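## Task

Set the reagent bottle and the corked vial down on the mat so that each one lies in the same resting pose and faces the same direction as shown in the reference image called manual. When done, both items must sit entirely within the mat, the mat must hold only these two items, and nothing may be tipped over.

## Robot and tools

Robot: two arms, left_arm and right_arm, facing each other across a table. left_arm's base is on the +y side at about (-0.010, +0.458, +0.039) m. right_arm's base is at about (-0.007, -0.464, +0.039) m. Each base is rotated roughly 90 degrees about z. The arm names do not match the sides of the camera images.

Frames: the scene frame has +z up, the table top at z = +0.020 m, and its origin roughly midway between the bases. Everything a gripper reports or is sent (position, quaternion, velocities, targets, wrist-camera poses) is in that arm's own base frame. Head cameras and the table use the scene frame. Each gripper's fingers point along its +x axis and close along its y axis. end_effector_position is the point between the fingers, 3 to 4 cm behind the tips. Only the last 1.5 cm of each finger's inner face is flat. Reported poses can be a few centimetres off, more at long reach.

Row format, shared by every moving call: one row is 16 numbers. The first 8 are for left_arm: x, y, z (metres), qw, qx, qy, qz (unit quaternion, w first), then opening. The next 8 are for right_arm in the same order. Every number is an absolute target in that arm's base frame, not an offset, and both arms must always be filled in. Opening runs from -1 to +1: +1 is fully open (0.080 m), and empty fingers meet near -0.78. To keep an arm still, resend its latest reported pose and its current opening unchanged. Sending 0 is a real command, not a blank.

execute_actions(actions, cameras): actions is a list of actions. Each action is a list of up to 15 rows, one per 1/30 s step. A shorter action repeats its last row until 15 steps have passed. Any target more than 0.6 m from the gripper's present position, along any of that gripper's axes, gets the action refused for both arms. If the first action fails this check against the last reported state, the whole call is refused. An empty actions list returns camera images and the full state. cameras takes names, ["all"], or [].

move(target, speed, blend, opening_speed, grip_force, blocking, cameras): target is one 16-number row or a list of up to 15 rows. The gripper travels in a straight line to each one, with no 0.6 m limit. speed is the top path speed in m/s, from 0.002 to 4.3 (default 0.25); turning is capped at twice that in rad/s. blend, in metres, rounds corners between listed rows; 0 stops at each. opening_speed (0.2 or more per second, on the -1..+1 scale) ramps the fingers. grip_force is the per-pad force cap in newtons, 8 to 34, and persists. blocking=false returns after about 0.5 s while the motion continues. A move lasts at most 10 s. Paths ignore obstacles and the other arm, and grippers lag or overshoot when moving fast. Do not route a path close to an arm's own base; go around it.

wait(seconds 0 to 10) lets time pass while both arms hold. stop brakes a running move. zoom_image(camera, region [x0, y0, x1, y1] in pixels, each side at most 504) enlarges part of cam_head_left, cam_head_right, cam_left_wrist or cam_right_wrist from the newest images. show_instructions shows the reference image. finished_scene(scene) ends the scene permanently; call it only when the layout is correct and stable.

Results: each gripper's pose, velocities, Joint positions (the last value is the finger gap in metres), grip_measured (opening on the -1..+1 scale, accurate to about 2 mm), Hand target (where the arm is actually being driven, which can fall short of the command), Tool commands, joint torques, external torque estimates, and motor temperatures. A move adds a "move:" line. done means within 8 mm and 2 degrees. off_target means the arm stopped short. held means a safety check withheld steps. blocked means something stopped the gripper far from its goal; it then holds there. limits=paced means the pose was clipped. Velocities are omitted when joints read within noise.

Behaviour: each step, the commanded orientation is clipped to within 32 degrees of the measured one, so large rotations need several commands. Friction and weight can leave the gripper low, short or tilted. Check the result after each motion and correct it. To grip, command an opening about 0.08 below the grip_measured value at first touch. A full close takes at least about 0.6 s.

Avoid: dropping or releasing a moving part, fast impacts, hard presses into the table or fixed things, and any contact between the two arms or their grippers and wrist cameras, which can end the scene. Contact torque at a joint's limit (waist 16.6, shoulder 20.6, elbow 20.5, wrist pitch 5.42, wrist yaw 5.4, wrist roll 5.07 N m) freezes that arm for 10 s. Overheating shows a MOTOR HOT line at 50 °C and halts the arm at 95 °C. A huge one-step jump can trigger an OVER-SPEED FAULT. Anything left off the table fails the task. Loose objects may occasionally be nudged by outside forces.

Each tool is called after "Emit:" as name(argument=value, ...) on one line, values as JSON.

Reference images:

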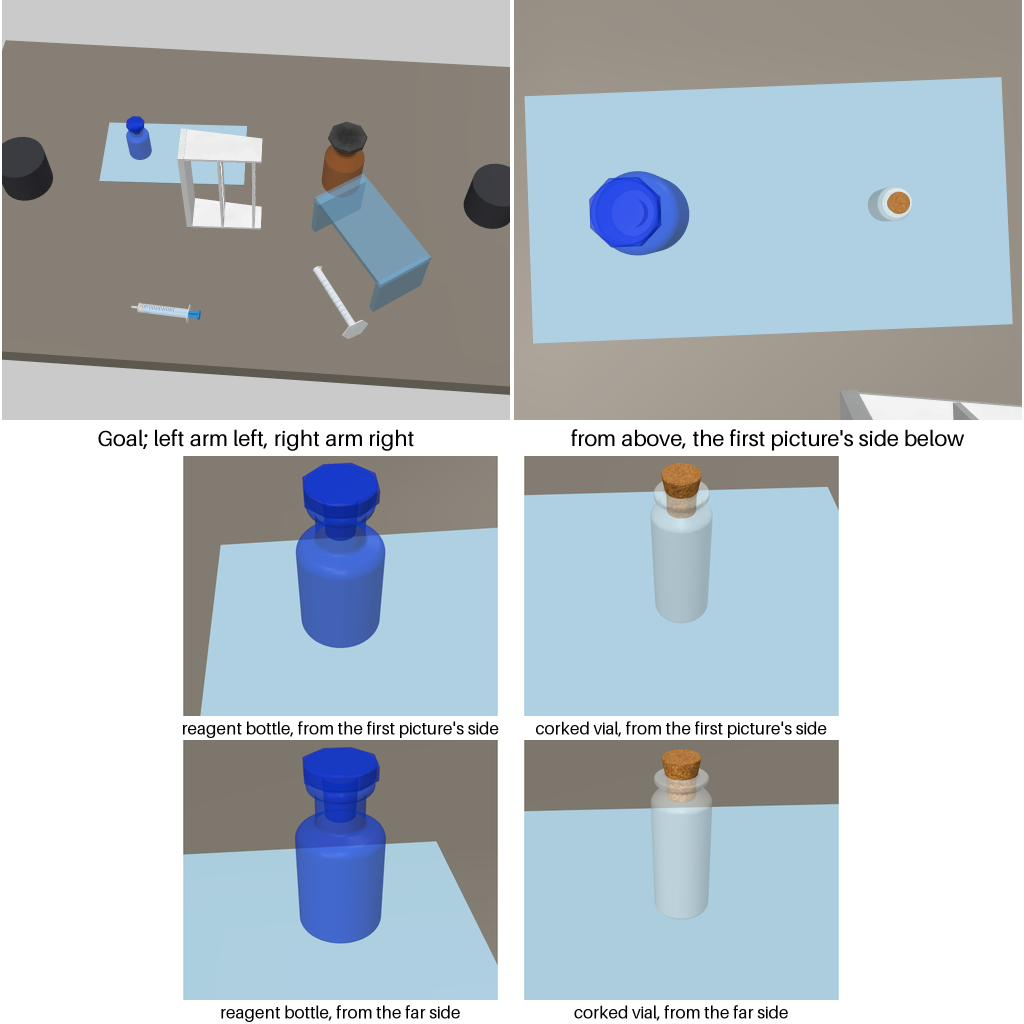

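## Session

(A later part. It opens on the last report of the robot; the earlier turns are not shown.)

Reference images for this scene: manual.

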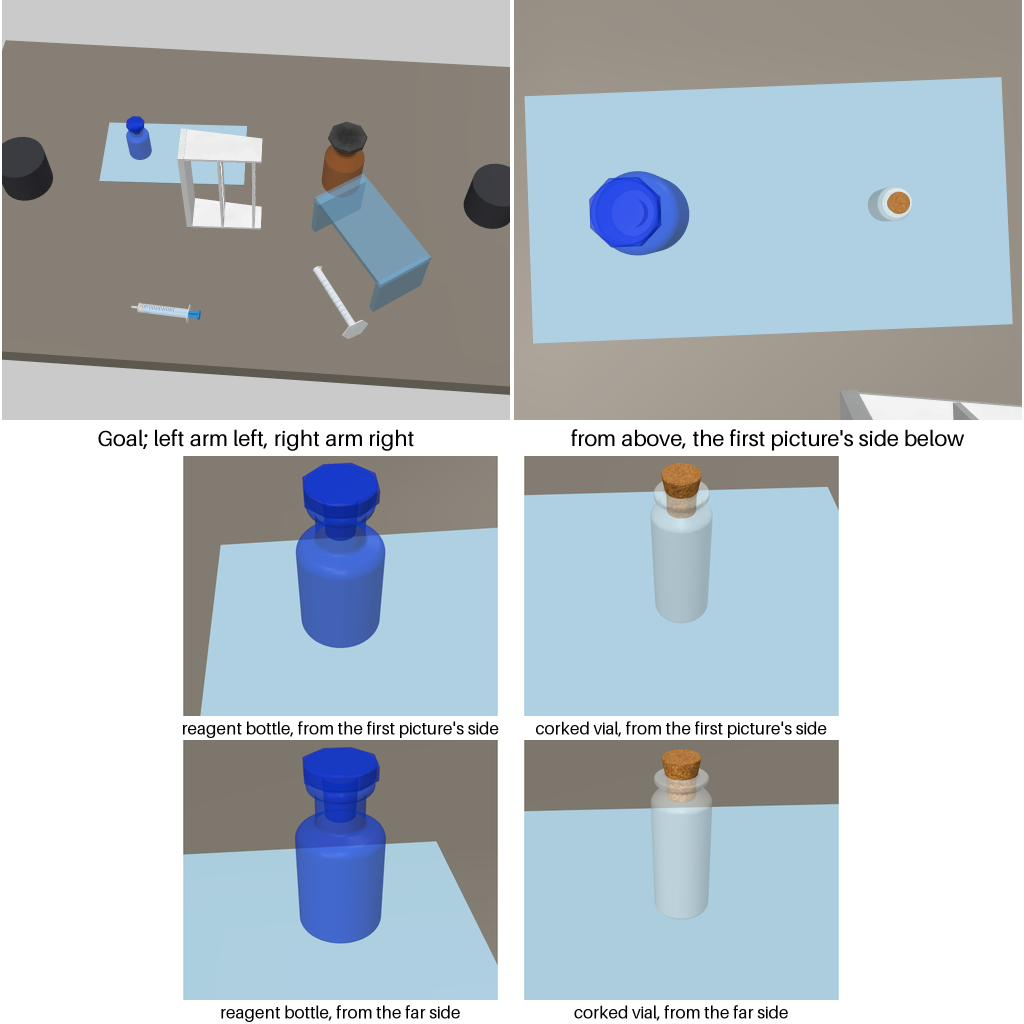

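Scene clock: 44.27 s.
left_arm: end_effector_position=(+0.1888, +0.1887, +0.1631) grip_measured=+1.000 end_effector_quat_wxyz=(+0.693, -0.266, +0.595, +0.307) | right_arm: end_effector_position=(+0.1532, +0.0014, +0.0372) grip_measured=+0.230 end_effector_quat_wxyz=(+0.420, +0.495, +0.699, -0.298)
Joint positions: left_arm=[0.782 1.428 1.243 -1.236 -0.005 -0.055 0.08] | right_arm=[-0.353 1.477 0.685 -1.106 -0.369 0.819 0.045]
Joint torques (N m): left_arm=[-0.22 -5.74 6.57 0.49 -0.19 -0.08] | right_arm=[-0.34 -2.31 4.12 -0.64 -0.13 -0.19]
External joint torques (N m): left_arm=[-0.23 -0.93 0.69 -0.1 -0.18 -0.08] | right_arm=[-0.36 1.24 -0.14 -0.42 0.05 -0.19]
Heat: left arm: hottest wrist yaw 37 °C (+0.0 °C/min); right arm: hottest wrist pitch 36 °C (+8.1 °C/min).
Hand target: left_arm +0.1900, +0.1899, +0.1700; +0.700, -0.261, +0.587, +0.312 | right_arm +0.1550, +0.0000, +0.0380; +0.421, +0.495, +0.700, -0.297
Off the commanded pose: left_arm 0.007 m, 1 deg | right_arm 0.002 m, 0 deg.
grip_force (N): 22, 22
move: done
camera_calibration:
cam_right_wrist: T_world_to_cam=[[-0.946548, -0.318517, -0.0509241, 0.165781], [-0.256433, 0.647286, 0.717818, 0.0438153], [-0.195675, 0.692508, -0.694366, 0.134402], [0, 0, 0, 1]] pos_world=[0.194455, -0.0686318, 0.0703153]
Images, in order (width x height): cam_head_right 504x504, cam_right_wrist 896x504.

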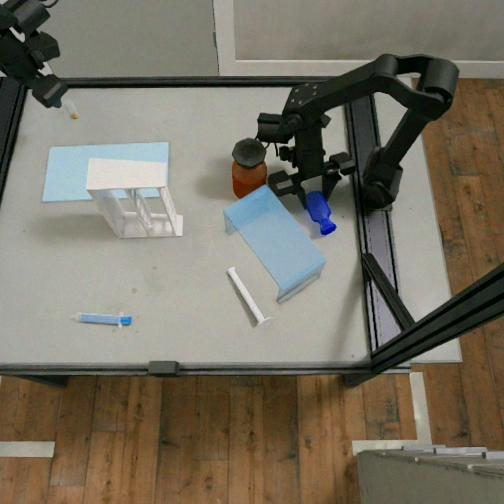

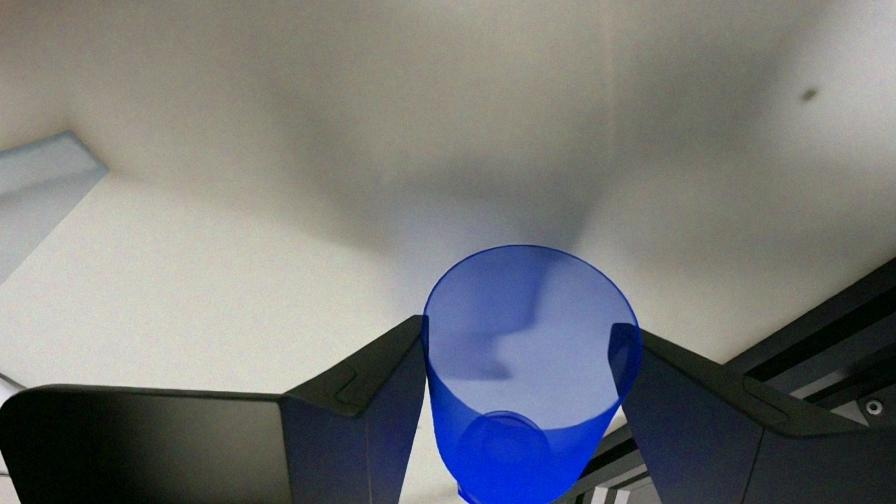

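Emit:
move(target=[[0.19, 0.19, 0.17, 0.6998, -0.2614, 0.5872, 0.3116, 1, 0.157, -0.01, 0.09, 0.4209, 0.4948, 0.6998, -0.2973, -0.2],[0.19, 0.19, 0.17, 0.6998, -0.2614, 0.5872, 0.3116, 1, 0.167, -0.236, 0.09, 0.1994, 0.7904, 0.3312, -0.475, -0.2],[0.19, 0.19, 0.17, 0.6998, -0.2614, 0.5872, 0.3116, 1, 0.167, -0.236, 0.035, 0.1994, 0.7904, 0.3312, -0.475, -0.2]], speed=[0.15,0.25,0.12], blend=[0.02,0.02,0], cameras=["cam_right_wrist","cam_head_right"])

Scene clock: 48.37 s.
left_arm: end_effector_position=(+0.1888, +0.1887, +0.1631) grip_measured=+1.000 end_effector_quat_wxyz=(+0.693, -0.266, +0.595, +0.307) | right_arm: end_effector_position=(+0.1669, -0.2370, +0.0370) grip_measured=+0.230 end_effector_quat_wxyz=(+0.207, +0.787, +0.332, -0.477)
Joint positions: left_arm=[0.782 1.428 1.243 -1.236 -0.005 -0.055 0.08] | right_arm=[-1.179 1.878 1.15 -1.04 -0.438 1.113 0.045]
Joint torques (N m): left_arm=[-0.26 -5.78 6.51 0.49 -0.19 -0.09] | right_arm=[-0.25 -5.36 3.11 -0.05 -0.49 0.22]
External joint torques (N m): left_arm=[-0.26 -1.06 0.68 -0.11 -0.18 -0.09] | right_arm=[-0.26 1.54 -1.5 -0.02 -0.26 0.22]
Heat: left arm: hottest wrist yaw 37 °C (+0.0 °C/min); right arm: hottest wrist pitch 36 °C (+7.4 °C/min).
Hand target: left_arm +0.1900, +0.1899, +0.1700; +0.700, -0.261, +0.587, +0.312 | right_arm +0.1670, -0.2359, +0.0350; +0.199, +0.790, +0.331, -0.475
Off the commanded pose: left_arm 0.007 m, 1 deg | right_arm 0.002 m, 1 deg.
grip_force (N): 22, 22
move: done
camera_calibration:
cam_right_wrist: T_world_to_cam=[[-0.709936, 0.701635, -0.0608285, 0.305482], [0.463418, 0.530441, 0.709842, 0.0542191], [0.530316, 0.475753, -0.701729, 0.129751], [0, 0, 0, 1]] pos_world=[0.122938, -0.304826, 0.0711447]
Images, in order (width x height): cam_head_right 504x504, cam_right_wrist 896x504.

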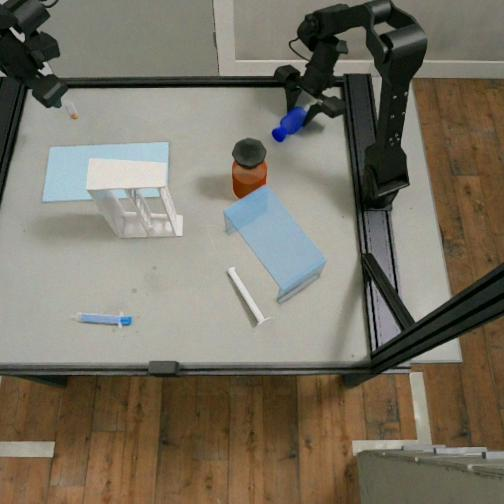

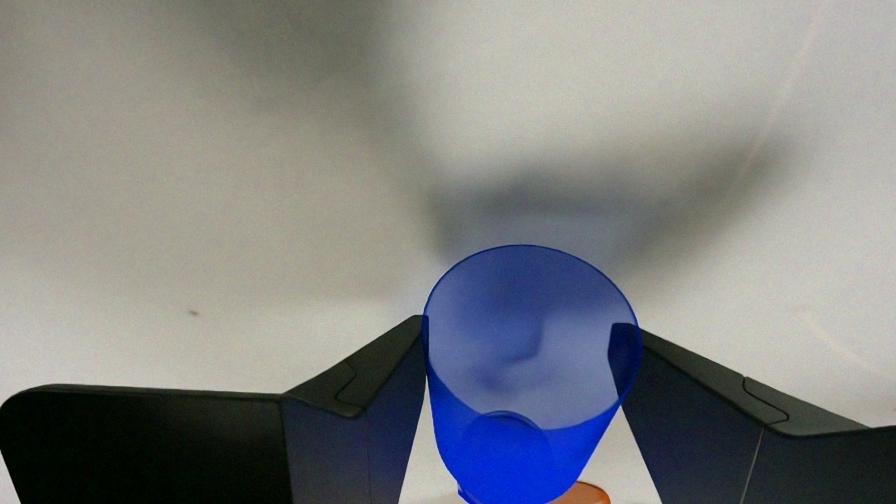

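Emit:
move(target=[[0.1993, 0.250, 0.13, 0.6372, -0.3067, 0.6372, 0.3067, 0.2, 0.167, -0.236, 0.032, 0.1994, 0.7904, 0.3312, -0.475, -0.2],[0.1993, 0.250, 0.13, 0.6372, -0.3067, 0.6372, 0.3067, 0.2, 0.167, -0.236, 0.032, 0.1994, 0.7904, 0.3312, -0.475, 0.7],[0.1993, 0.250, 0.13, 0.6372, -0.3067, 0.6372, 0.3067, 0.2, 0.12, -0.268, 0.12, 0.1994, 0.7904, 0.3312, -0.475, 0.9]], speed=[0.12,0.1,0.15], opening_speed=0.8, cameras=["all"])

Scene clock: 55.00 s.
left_arm: end_effector_position=(+0.1973, +0.2476, +0.1302) grip_measured=+0.203 end_effector_quat_wxyz=(+0.637, -0.306, +0.637, +0.308) | right_arm: end_effector_position=(+0.1205, -0.2661, +0.1167) grip_measured=+0.896 end_effector_quat_wxyz=(+0.192, +0.793, +0.333, -0.474)
Joint positions: left_arm=[0.897 1.741 1.44 -1.27 -0.003 -0.002 0.044] | right_arm=[-1.352 1.867 1.458 -1.456 -0.408 0.943 0.075]
Joint torques (N m): left_arm=[0.07 -5.14 6.21 0.27 0.08 0.1] | right_arm=[-0.24 -6.92 4.7 -0.48 -0.05 -0.17]
External joint torques (N m): left_arm=[0.11 1.67 0.66 -0.07 0.09 0.1] | right_arm=[-0.25 0.29 -0.28 -0.29 0.16 -0.17]
Heat: left arm: hottest wrist yaw 37 °C (+0.0 °C/min); right arm: hottest wrist pitch 35 °C (+5.5 °C/min).
Hand target: left_arm +0.1993, +0.2499, +0.1300; +0.637, -0.307, +0.637, +0.307 | right_arm +0.1200, -0.2680, +0.1200; +0.200, +0.790, +0.331, -0.475
Off the commanded pose: left_arm 0.003 m, 0 deg | right_arm 0.004 m, 1 deg.
grip_force (N): 22, 22
move: done
camera_calibration:
cam_left_wrist: T_world_to_cam=[[0.76843, -0.637946, 0.0504098, 0.00177592], [-0.610471, -0.707145, 0.356752, 0.279137], [-0.191941, -0.304912, -0.932838, 0.312564], [0, 0, 0, 1]] pos_world=[0.229035, 0.293828, 0.1919]
cam_right_wrist: T_world_to_cam=[[-0.699444, 0.713532, -0.0406261, 0.297349], [0.470686, 0.502677, 0.7251, 0.0245898], [0.537804, 0.488045, -0.687444, 0.224798], [0, 0, 0, 1]] pos_world=[0.0755076, -0.33424, 0.148786]

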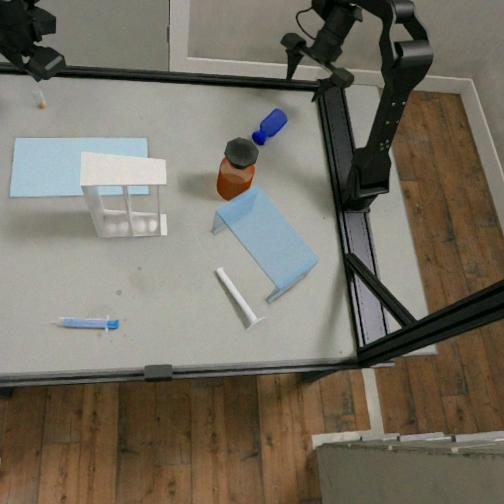

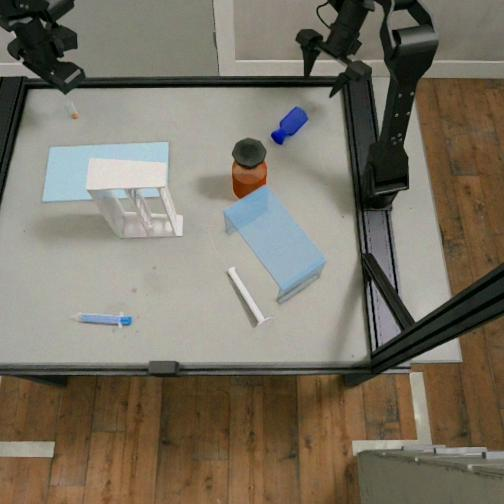

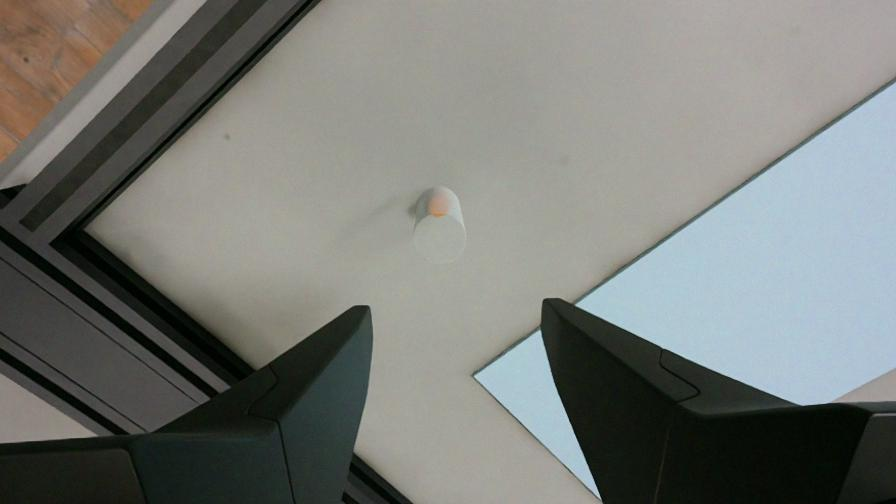

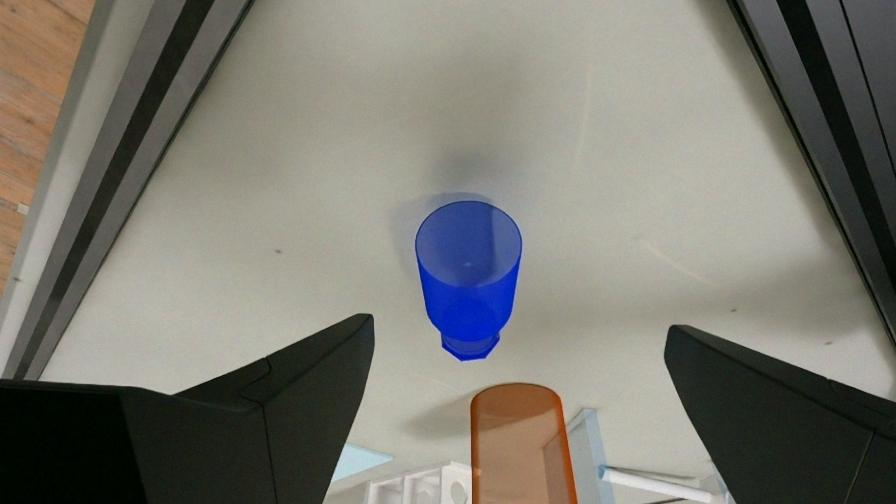

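Emit:
move(target=[[0.1993, 0.250, 0.085, 0.6372, -0.3067, 0.6372, 0.3067, 0.2, 0.16, -0.22, 0.17, 0.6533, 0.2706, 0.6533, -0.2706, 0.9],[0.1993, 0.250, 0.055, 0.6372, -0.3067, 0.6372, 0.3067, 0.2, 0.2029, -0.2011, 0.12, 0.6509, -0.2763, 0.6509, 0.2763, 0.9]], speed=0.25, blend=[0.02,0], cameras=["cam_left_wrist","cam_right_wrist"])

Scene clock: 62.67 s.
left_arm: end_effector_position=(+0.2011, +0.2523, +0.0611) grip_measured=+0.203 end_effector_quat_wxyz=(+0.643, -0.303, +0.631, +0.311) | right_arm: end_effector_position=(+0.2032, -0.2020, +0.1242) grip_measured=+0.897 end_effector_quat_wxyz=(+0.655, -0.277, +0.649, +0.269)
Joint positions: left_arm=[0.897 1.799 1.23 -0.982 -0.003 -0.002 0.044] | right_arm=[-0.784 1.618 1.279 -1.218 -0.003 -1.577 0.075]
Joint torques (N m): left_arm=[0.12 -5.33 3.66 0.56 0.08 0.1] | right_arm=[0.32 -4.15 3.47 0.38 0.04 -0.17]
External joint torques (N m): left_arm=[0.1 1.75 -1.7 0.2 0.1 0.1] | right_arm=[0.32 1.68 -2 0.08 0.09 -0.16]
Heat: left arm: hottest wrist yaw 37 °C (+0.0 °C/min); right arm: hottest wrist pitch 34 °C (+4.0 °C/min).
Hand target: left_arm +0.1993, +0.2499, +0.0551; +0.637, -0.307, +0.637, +0.307 | right_arm +0.2029, -0.2011, +0.1201; +0.651, -0.276, +0.651, +0.276
Off the commanded pose: left_arm 0.007 m, 1 deg | right_arm 0.004 m, 1 deg.
grip_force (N): 22, 22
move: done
camera_calibration:
cam_left_wrist: T_world_to_cam=[[0.767818, -0.638719, 0.0499359, 0.00567593], [-0.614673, -0.712446, 0.338522, 0.312783], [-0.180644, -0.290618, -0.939632, 0.244863], [0, 0, 0, 1]] pos_world=[0.232134, 0.297628, 0.123913]
cam_right_wrist: T_world_to_cam=[[0.721163, -0.691713, -0.0381738, -0.263051], [-0.650691, -0.695245, 0.305345, -0.0139866], [-0.237751, -0.195364, -0.951476, 0.206574], [0, 0, 0, 1]] pos_world=[0.229715, -0.151323, 0.19078]
Images, in order (width x height): cam_left_wrist 896x504, cam_right_wrist 896x504.

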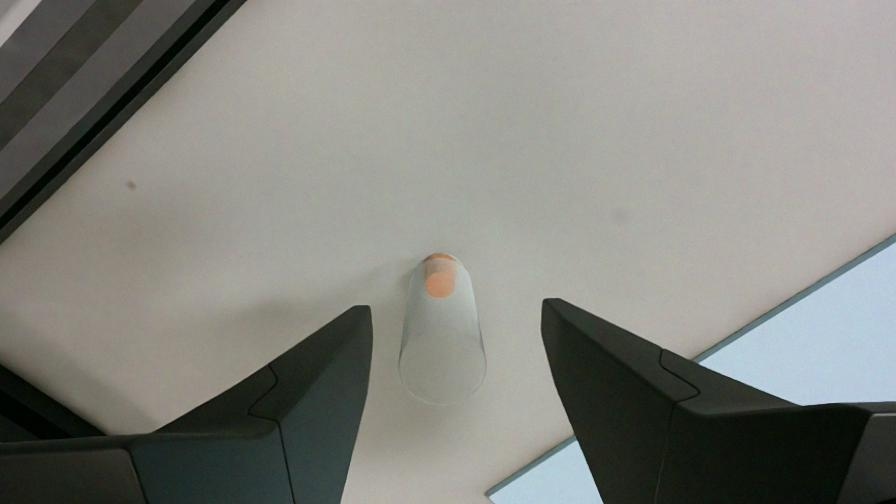

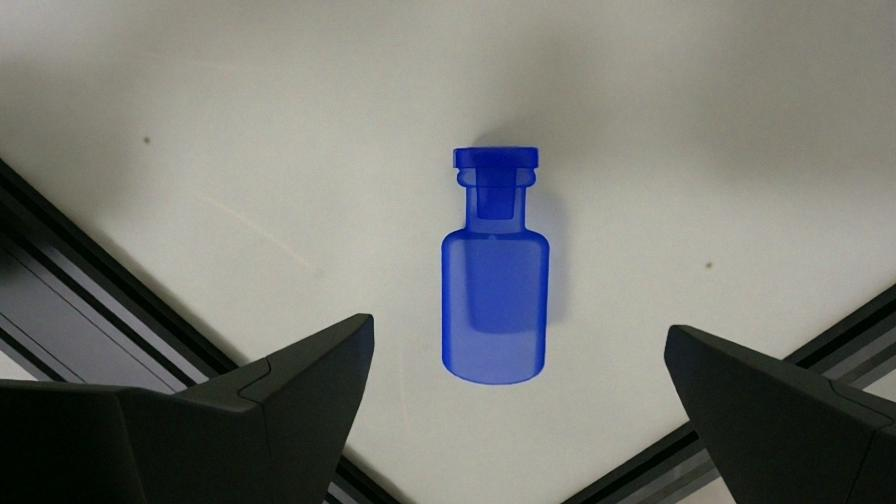

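Emit:
move(target=[[0.196, 0.2458, 0.050, 0.6372, -0.3067, 0.6372, 0.3067, 0.2, 0.184, -0.2205, 0.09, 0.6509, -0.2763, 0.6509, 0.2763, 0.9],[0.196, 0.2458, 0.050, 0.6372, -0.3067, 0.6372, 0.3067, -0.6, 0.184, -0.2205, 0.031, 0.6509, -0.2763, 0.6509, 0.2763, 0.9],[0.196, 0.2458, 0.050, 0.6372, -0.3067, 0.6372, 0.3067, -0.7, 0.184, -0.2205, 0.031, 0.6509, -0.2763, 0.6509, 0.2763, -0.2]], speed=0.12, grip_force=[10, 26], opening_speed=0.8, cameras=["cam_left_wrist","cam_right_wrist"])

Scene clock: 68.70 s.
left_arm: end_effector_position=(+0.1975, +0.2479, +0.0524) grip_measured=-0.337 end_effector_quat_wxyz=(+0.639, -0.305, +0.635, +0.309) | right_arm: end_effector_position=(+0.1862, -0.2212, +0.0347) grip_measured=+0.230 end_effector_quat_wxyz=(+0.654, -0.279, +0.649, +0.271)
Joint positions: left_arm=[0.897 1.799 1.193 -0.957 -0.003 -0.002 0.02] | right_arm=[-0.873 1.723 1.025 -0.86 -0.003 -1.672 0.045]
Joint torques (N m): left_arm=[0.18 -6.34 3.61 0.53 0.07 0.09] | right_arm=[-0.29 -4.57 3.27 0.37 0.09 -0.19]
External joint torques (N m): left_arm=[0.18 0.64 -1.65 0.18 0.08 0.09] | right_arm=[-0.28 1.54 -1.71 0.08 0.15 -0.19]
Heat: left arm: hottest wrist yaw 37 °C (+0.0 °C/min); right arm: hottest wrist pitch 33 °C (+2.0 °C/min).
Hand target: left_arm +0.1961, +0.2458, +0.0501; +0.637, -0.307, +0.637, +0.307 | right_arm +0.1840, -0.2205, +0.0310; +0.651, -0.276, +0.651, +0.276
Off the commanded pose: left_arm 0.004 m, 0 deg | right_arm 0.004 m, 1 deg.
grip_force (N): 10, 26
move: done
camera_calibration:
cam_left_wrist: T_world_to_cam=[[0.768169, -0.638275, 0.0502179, 0.00579181], [-0.612163, -0.709236, 0.34963, 0.308495], [-0.187544, -0.299316, -0.935541, 0.237996], [0, 0, 0, 1]] pos_world=[0.229035, 0.293728, 0.114505]
cam_right_wrist: T_world_to_cam=[[0.725093, -0.687538, -0.0391404, -0.267297], [-0.646202, -0.698944, 0.30643, -0.0128328], [-0.238039, -0.196898, -0.951088, 0.113354], [0, 0, 0, 1]] pos_world=[0.212505, -0.170427, 0.10128]
Images, in order (width x height): cam_left_wrist 896x504, cam_right_wrist 896x504.

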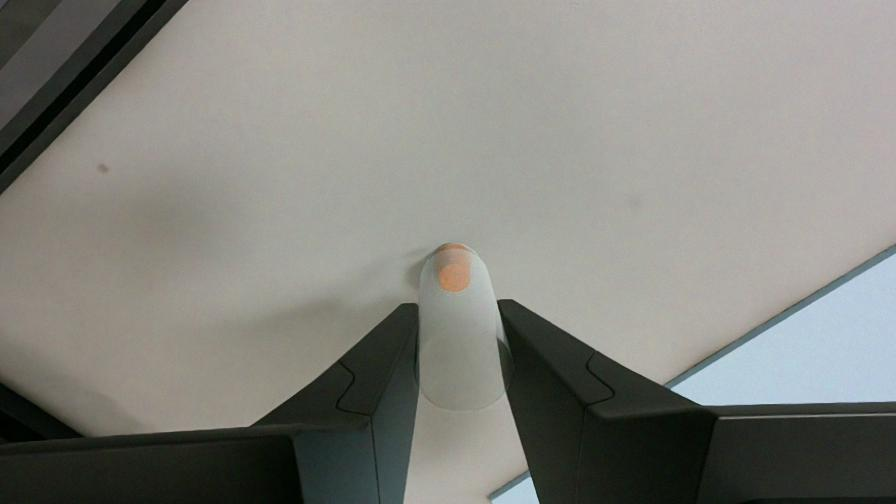

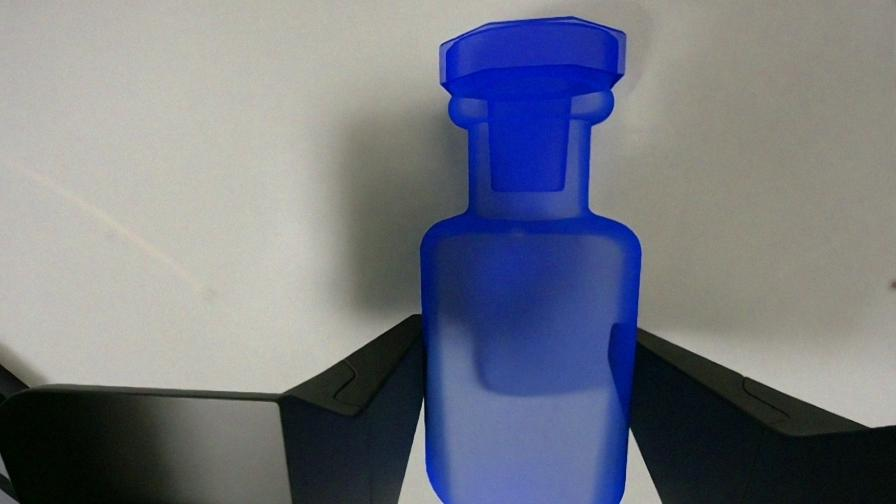

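Emit:
move(target=[[0.196, 0.2458, 0.11, 0.6372, -0.3067, 0.6372, 0.3067, -0.7, 0.184, -0.2205, 0.13, 0.6509, -0.2763, 0.6509, 0.2763, -0.2],[0.22, 0.22, 0.14, 0.78, -0.23, 0.49, 0.31, -0.7, 0.19, -0.22, 0.15, 0.6533, 0.2706, 0.6533, -0.2706, -0.2],[0.309, 0.2325, 0.10, 0.9174, -0.074, 0.2034, 0.3339, -0.7, 0.34, -0.26, 0.17, 0.9848, 0, 0, -0.1736, -0.2]], speed=[0.2,0.5,0.3], blend=[0.02,0.02,0], grip_force=[10, 34], cameras=["all"])

Scene clock: 75.20 s.
left_arm: end_effector_position=(+0.3106, +0.2338, +0.1061) grip_measured=-0.337 end_effector_quat_wxyz=(+0.919, -0.074, +0.196, +0.333) | right_arm: end_effector_position=(+0.3387, -0.2614, +0.1710) grip_measured=+0.231 end_effector_quat_wxyz=(+0.984, -0.003, +0.001, -0.177)
Joint positions: left_arm=[0.618 1.514 0.526 0.564 -0.069 -0.037 0.02] | right_arm=[-0.813 1.715 0.601 1.113 -0.456 -0.006 0.045]
Joint torques (N m): left_arm=[-0.27 -3.93 3.89 1.78 -0.19 0.12] | right_arm=[0.38 -4.8 3.72 2.26 -0.16 0.22]
External joint torques (N m): left_arm=[-0.28 1.23 -1.68 0.13 -0.17 0.12] | right_arm=[0.37 1.29 -1.28 0.67 -0.16 0.21]
Heat: left arm: hottest wrist yaw 37 °C (+0.0 °C/min); right arm: hottest wrist pitch 33 °C (+2.0 °C/min).
Hand target: left_arm +0.3090, +0.2324, +0.1001; +0.917, -0.074, +0.203, +0.334 | right_arm +0.3400, -0.2600, +0.1701; +0.985, +0.000, +0.000, -0.174
Off the commanded pose: left_arm 0.006 m, 1 deg | right_arm 0.002 m, 1 deg.
grip_force (N): 10, 34
move: done
camera_calibration:
cam_left_wrist: T_world_to_cam=[[0.597108, -0.802113, 0.00878886, 0.00309862], [-0.564985, -0.428313, -0.705224, 0.380573], [0.569433, 0.416129, -0.708931, -0.121175], [0, 0, 0, 1]] pos_world=[0.282169, 0.215914, 0.182457]
cam_right_wrist: T_world_to_cam=[[-0.299929, -0.953773, 0.0189457, -0.132589], [-0.301176, 0.0758279, -0.950549, 0.316496], [0.905172, -0.290803, -0.309997, -0.250028], [0, 0, 0, 1]] pos_world=[0.281872, -0.223168, 0.225849]

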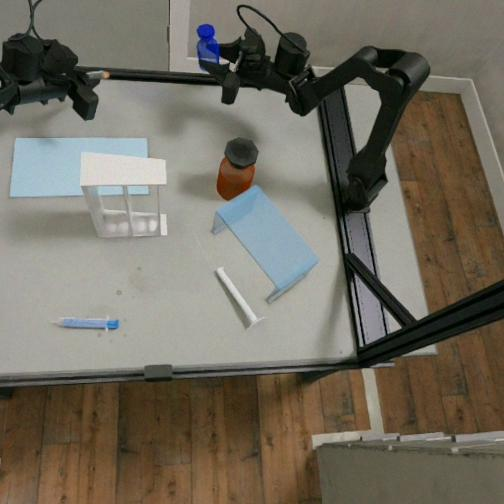

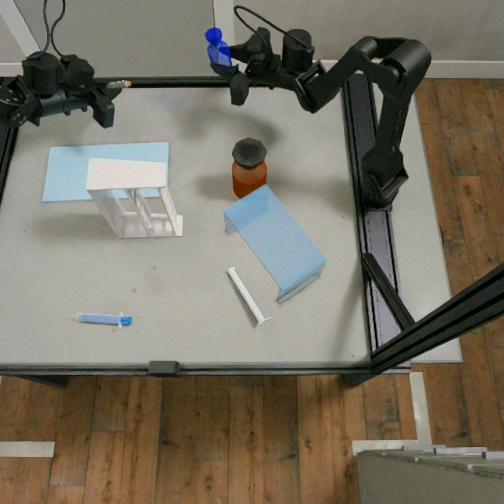

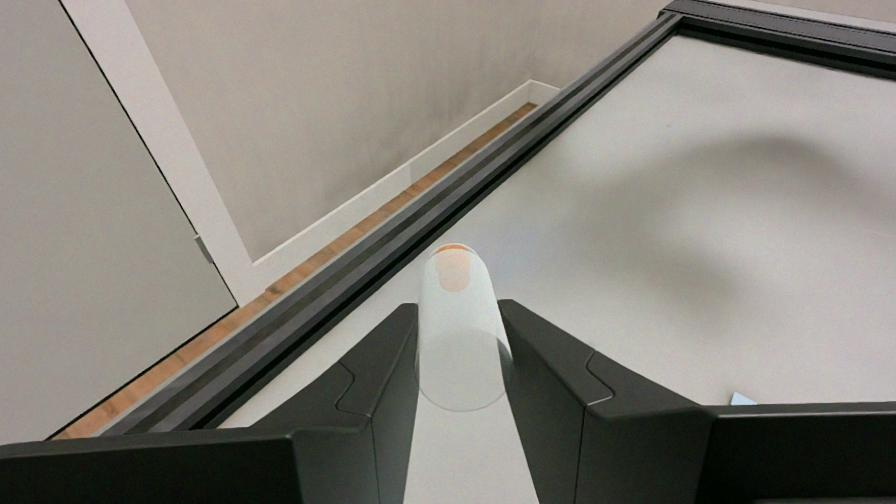

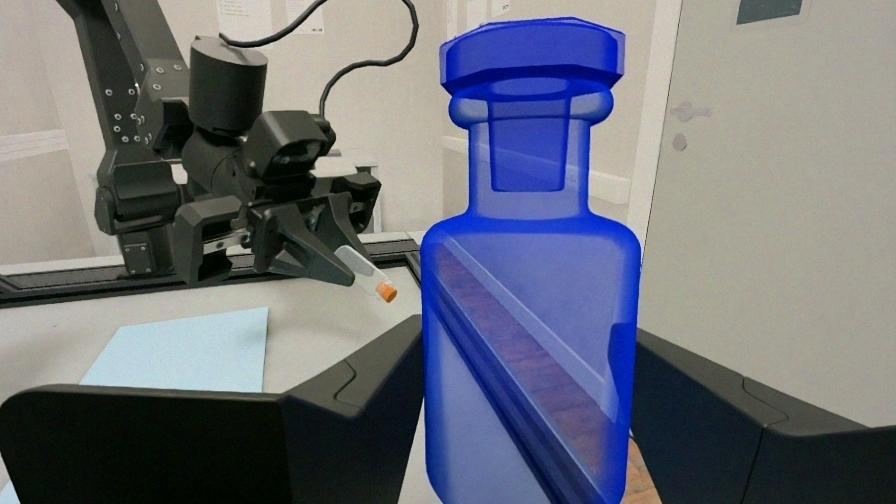

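Emit:
move(target=[[0.275, 0.2375, 0.06, 0.9174, -0.074, 0.2034, 0.3339, -0.7, 0.34, -0.26, 0.17, 0.9848, 0, 0, -0.1736, -0.2],[0.269, 0.2325, 0.018, 0.9174, -0.074, 0.2034, 0.3339, -0.7, 0.34, -0.26, 0.17, 0.9848, 0, 0, -0.1736, -0.2]], speed=[0.2,0.06], blend=[0.01,0], grip_force=[8, 34], cameras=["cam_left_wrist","cam_right_wrist"])

Emit:
zoom_image(camera="cam_right_wrist", region=[100, 80, 440, 340])

Scene clock: 77.23 s.
left_arm: end_effector_position=(+0.2710, +0.2337, +0.0219) grip_measured=-0.337 end_effector_quat_wxyz=(+0.918, -0.073, +0.198, +0.335) | right_arm: end_effector_position=(+0.3387, -0.2614, +0.1710) grip_measured=+0.231 end_effector_quat_wxyz=(+0.984, -0.003, +0.001, -0.177)
Joint positions: left_arm=[0.719 1.864 0.305 1.133 0.018 0.007 0.02] | right_arm=[-0.813 1.715 0.601 1.113 -0.456 -0.006 0.045]
Joint torques (N m): left_arm=[0.23 -3.94 1.87 1.77 0.11 0.12] | right_arm=[0.3 -4.78 3.77 2.25 -0.16 0.22]
External joint torques (N m): left_arm=[0.23 1.26 -1.16 0.12 0.11 0.12] | right_arm=[0.27 1.29 -1.21 0.66 -0.16 0.22]
Heat: left arm: hottest wrist yaw 37 °C (+0.0 °C/min); right arm: hottest wrist pitch 34 °C (+3.0 °C/min).
Hand target: left_arm +0.2690, +0.2324, +0.0180; +0.917, -0.074, +0.203, +0.334 | right_arm +0.3400, -0.2600, +0.1701; +0.985, +0.000, +0.000, -0.174
Off the commanded pose: left_arm 0.005 m, 1 deg | right_arm 0.002 m, 1 deg.
grip_force (N): 8, 34
move: done
camera_calibration:
cam_left_wrist: T_world_to_cam=[[0.59978, -0.800153, 0.00431712, 0.02637], [-0.567459, -0.429149, -0.702724, 0.299523], [0.564139, 0.41903, -0.711449, -0.157449], [0, 0, 0, 1]] pos_world=[0.242974, 0.215616, 0.0983511]
cam_right_wrist: T_world_to_cam=[[-0.299929, -0.953773, 0.0189457, -0.132589], [-0.301176, 0.0758279, -0.950549, 0.316496], [0.905172, -0.290803, -0.309997, -0.250028], [0, 0, 0, 1]] pos_world=[0.281872, -0.223168, 0.225849]
Images, in order (width x height): cam_left_wrist 896x504, cam_right_wrist 896x504.

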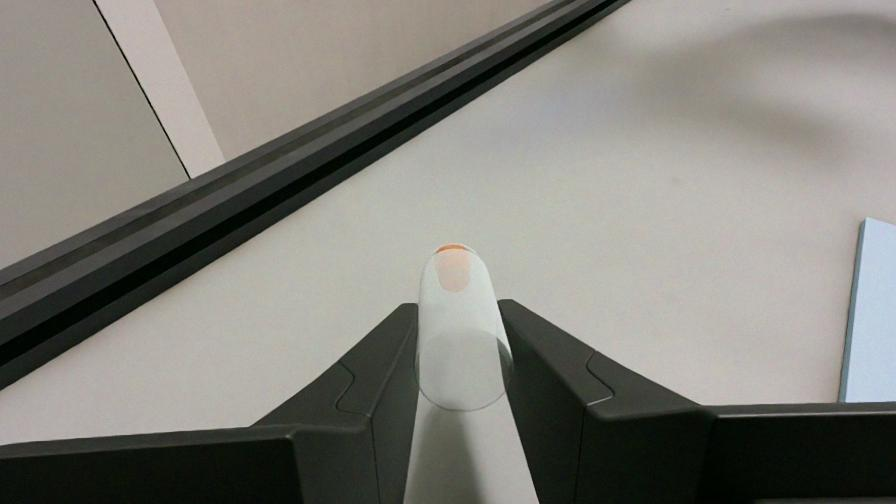

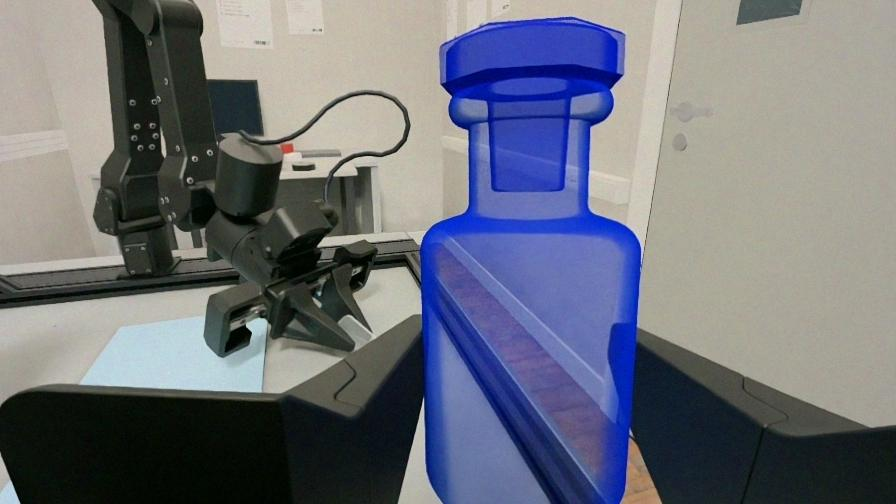

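Scaled by 1.482.

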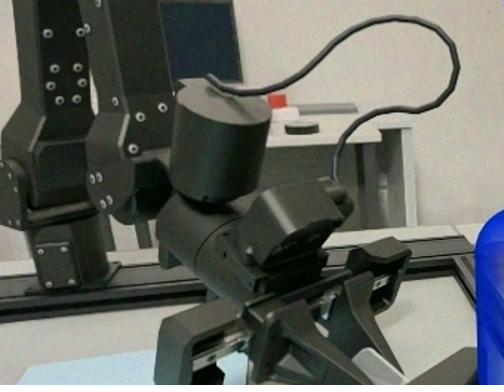

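Emit:
move(target=[[0.267, 0.2310, 0.006, 0.9174, -0.074, 0.2034, 0.3339, -0.7, 0.34, -0.26, 0.17, 0.9848, 0, 0, -0.1736, -0.2]], speed=[0.04], cameras=["cam_left_wrist"])

Scene clock: 78.33 s.
left_arm: end_effector_position=(+0.2699, +0.2332, +0.0119) grip_measured=-0.337 end_effector_quat_wxyz=(+0.919, -0.071, +0.194, +0.336) | right_arm: end_effector_position=(+0.3387, -0.2614, +0.1710) grip_measured=+0.231 end_effector_quat_wxyz=(+0.984, -0.003, +0.001, -0.177)
Joint positions: left_arm=[0.72 1.945 0.296 1.231 0.018 0.007 0.02] | right_arm=[-0.813 1.715 0.601 1.113 -0.456 -0.006 0.045]
Joint torques (N m): left_arm=[0.23 -3.64 1.27 1.56 0.11 0.13] | right_arm=[0.23 -4.84 3.5 2.26 -0.18 0.21]
External joint torques (N m): left_arm=[0.24 1.68 -1.3 -0.08 0.1 0.13] | right_arm=[0.19 1.23 -1.48 0.67 -0.17 0.21]
Heat: left arm: hottest wrist yaw 37 °C (+0.0 °C/min); right arm: hottest wrist pitch 34 °C (+3.0 °C/min).
Hand target: left_arm +0.2669, +0.2310, +0.0061; +0.917, -0.074, +0.203, +0.334 | right_arm +0.3400, -0.2600, +0.1701; +0.985, +0.000, +0.000, -0.174
Off the commanded pose: left_arm 0.007 m, 1 deg | right_arm 0.002 m, 1 deg.
grip_force (N): 8, 34
move: done
camera_calibration:
cam_left_wrist: T_world_to_cam=[[0.600001, -0.79999, 0.00372048, 0.0265381], [-0.562838, -0.42543, -0.708676, 0.289557], [0.568517, 0.423113, -0.705524, -0.165905], [0, 0, 0, 1]] pos_world=[0.24137, 0.214613, 0.0880534]
Images, in order (width x height): cam_left_wrist 896x504.

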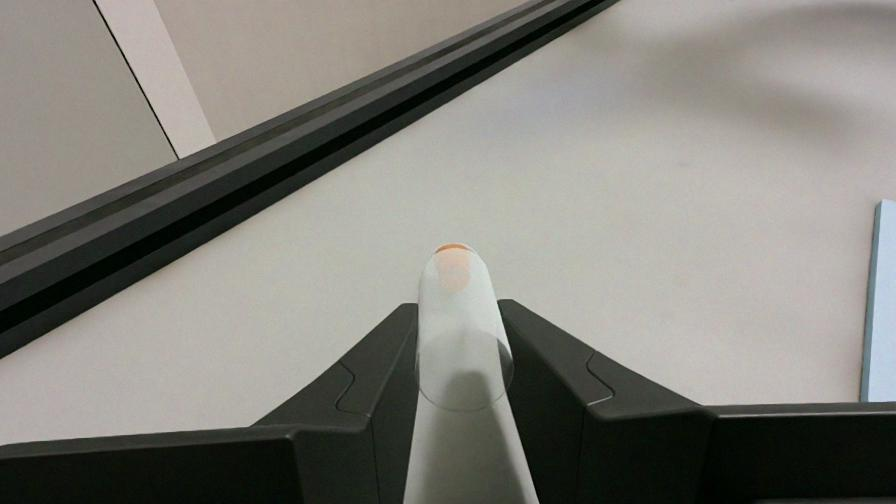

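Emit:
move(target=[[0.267, 0.2310, -0.006, 0.9174, -0.074, 0.2034, 0.3339, -0.7, 0.34, -0.26, 0.17, 0.9848, 0, 0, -0.1736, -0.2]], speed=[0.04], cameras=["cam_left_wrist","cam_head_right","cam_head_left"])

Emit:
zoom_image(camera="cam_head_right", region=[20, 60, 170, 180])

Scene clock: 79.43 s.
left_arm: end_effector_position=(+0.2701, +0.2333, +0.0031) grip_measured=-0.337 end_effector_quat_wxyz=(+0.920, -0.069, +0.189, +0.336) | right_arm: end_effector_position=(+0.3387, -0.2614, +0.1710) grip_measured=+0.231 end_effector_quat_wxyz=(+0.984, -0.003, +0.001, -0.177)
Joint positions: left_arm=[0.72 2.026 0.296 1.325 0.019 0.007 0.02] | right_arm=[-0.813 1.715 0.601 1.113 -0.456 -0.006 0.045]
Joint torques (N m): left_arm=[0.3 -3.15 1.28 1.07 0.1 0.11] | right_arm=[0.2 -4.63 3.56 2.25 -0.15 0.19]
External joint torques (N m): left_arm=[0.31 2.35 -0.87 -0.59 0.09 0.11] | right_arm=[0.24 1.38 -1.38 0.68 -0.16 0.18]
Heat: left arm: hottest wrist yaw 37 °C (+0.0 °C/min); right arm: hottest wrist pitch 34 °C (+2.0 °C/min).
Hand target: left_arm +0.2669, +0.2309, -0.0057; +0.917, -0.074, +0.203, +0.334 | right_arm +0.3400, -0.2600, +0.1701; +0.985, +0.000, +0.000, -0.174
Off the commanded pose: left_arm 0.010 m, 2 deg | right_arm 0.002 m, 1 deg.
grip_force (N): 8, 34
move: off_target (left_arm)
camera_calibration:
cam_left_wrist: T_world_to_cam=[[0.599681, -0.800234, 0.00289615, 0.0266858], [-0.556637, -0.419729, -0.716926, 0.280573], [0.574923, 0.428315, -0.697144, -0.17531], [0, 0, 0, 1]] pos_world=[0.240964, 0.214207, 0.0788566]
Images, in order (width x height): cam_head_left 504x504, cam_head_right 504x504, cam_left_wrist 896x504.

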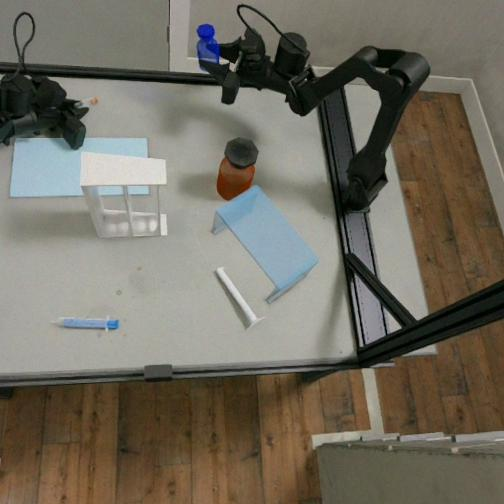

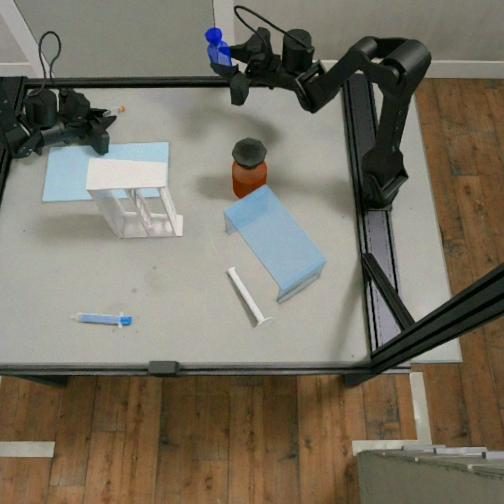

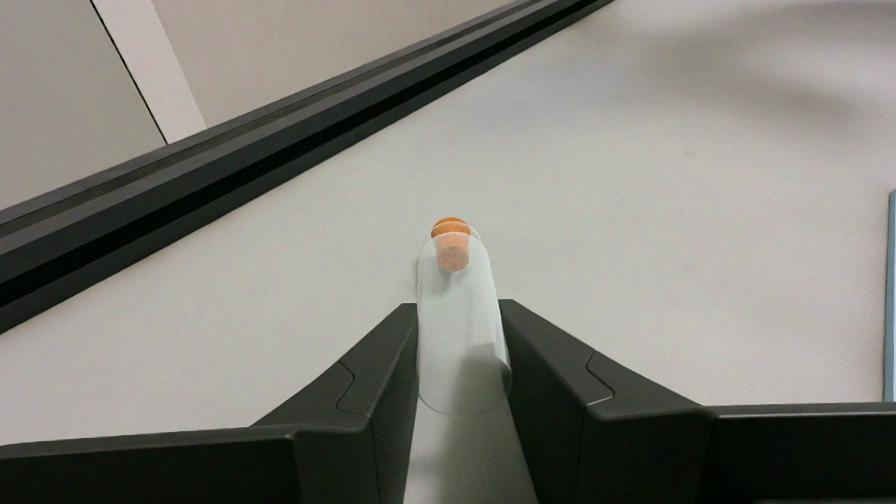

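Scaled by 3.360.

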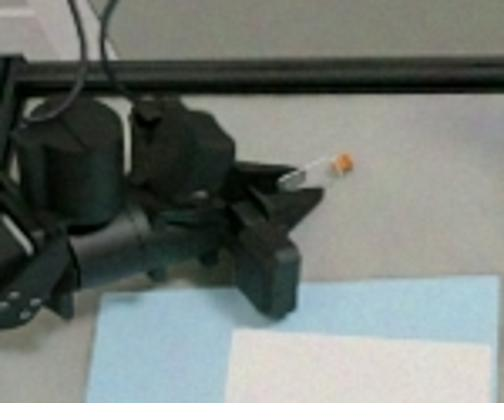

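Emit:
move(target=[[0.267, 0.2310, -0.012, 0.9174, -0.074, 0.2034, 0.3339, -0.7, 0.34, -0.26, 0.17, 0.9848, 0, 0, -0.1736, -0.2]], speed=[0.04], cameras=["cam_left_wrist"])

Scene clock: 80.63 s.
left_arm: end_effector_position=(+0.2706, +0.2337, -0.0003) grip_measured=-0.337 end_effector_quat_wxyz=(+0.921, -0.067, +0.185, +0.336) | right_arm: end_effector_position=(+0.3387, -0.2614, +0.1710) grip_measured=+0.231 end_effector_quat_wxyz=(+0.984, -0.003, +0.001, -0.177)
Joint positions: left_arm=[0.72 2.065 0.298 1.371 0.019 0.008 0.02] | right_arm=[-0.813 1.715 0.601 1.113 -0.456 -0.006 0.045]
Joint torques (N m): left_arm=[0.27 -2.68 1.18 0.69 0.11 0.1] | right_arm=[0.28 -4.8 3.61 2.25 -0.14 0.21]
External joint torques (N m): left_arm=[0.24 2.76 -0.72 -0.93 0.12 0.1] | right_arm=[0.28 1.2 -1.34 0.68 -0.14 0.2]
Heat: left arm: hottest wrist yaw 37 °C (+0.0 °C/min); right arm: hottest wrist pitch 34 °C (+2.0 °C/min).
Hand target: left_arm +0.2668, +0.2308, -0.0117; +0.917, -0.074, +0.203, +0.334 | right_arm +0.3400, -0.2600, +0.1701; +0.985, +0.000, +0.000, -0.174
Off the commanded pose: left_arm 0.013 m, 2 deg | right_arm 0.002 m, 1 deg.
grip_force (N): 8, 34
move: off_target (left_arm)
camera_calibration:
cam_left_wrist: T_world_to_cam=[[0.599425, -0.80043, 0.00148558, 0.0268254], [-0.552113, -0.414808, -0.72326, 0.276208], [0.579535, 0.43272, -0.690574, -0.180389], [0, 0, 0, 1]] pos_world=[0.24096, 0.214103, 0.0751582]
Images, in order (width x height): cam_left_wrist 896x504.

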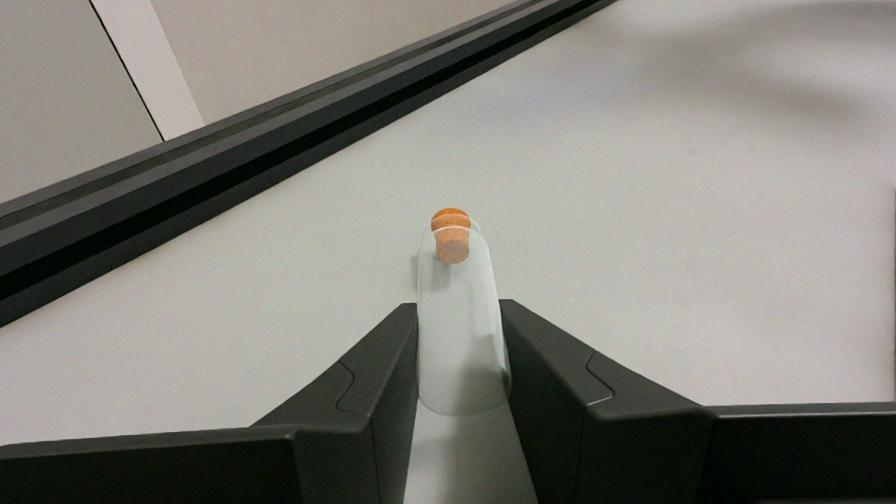

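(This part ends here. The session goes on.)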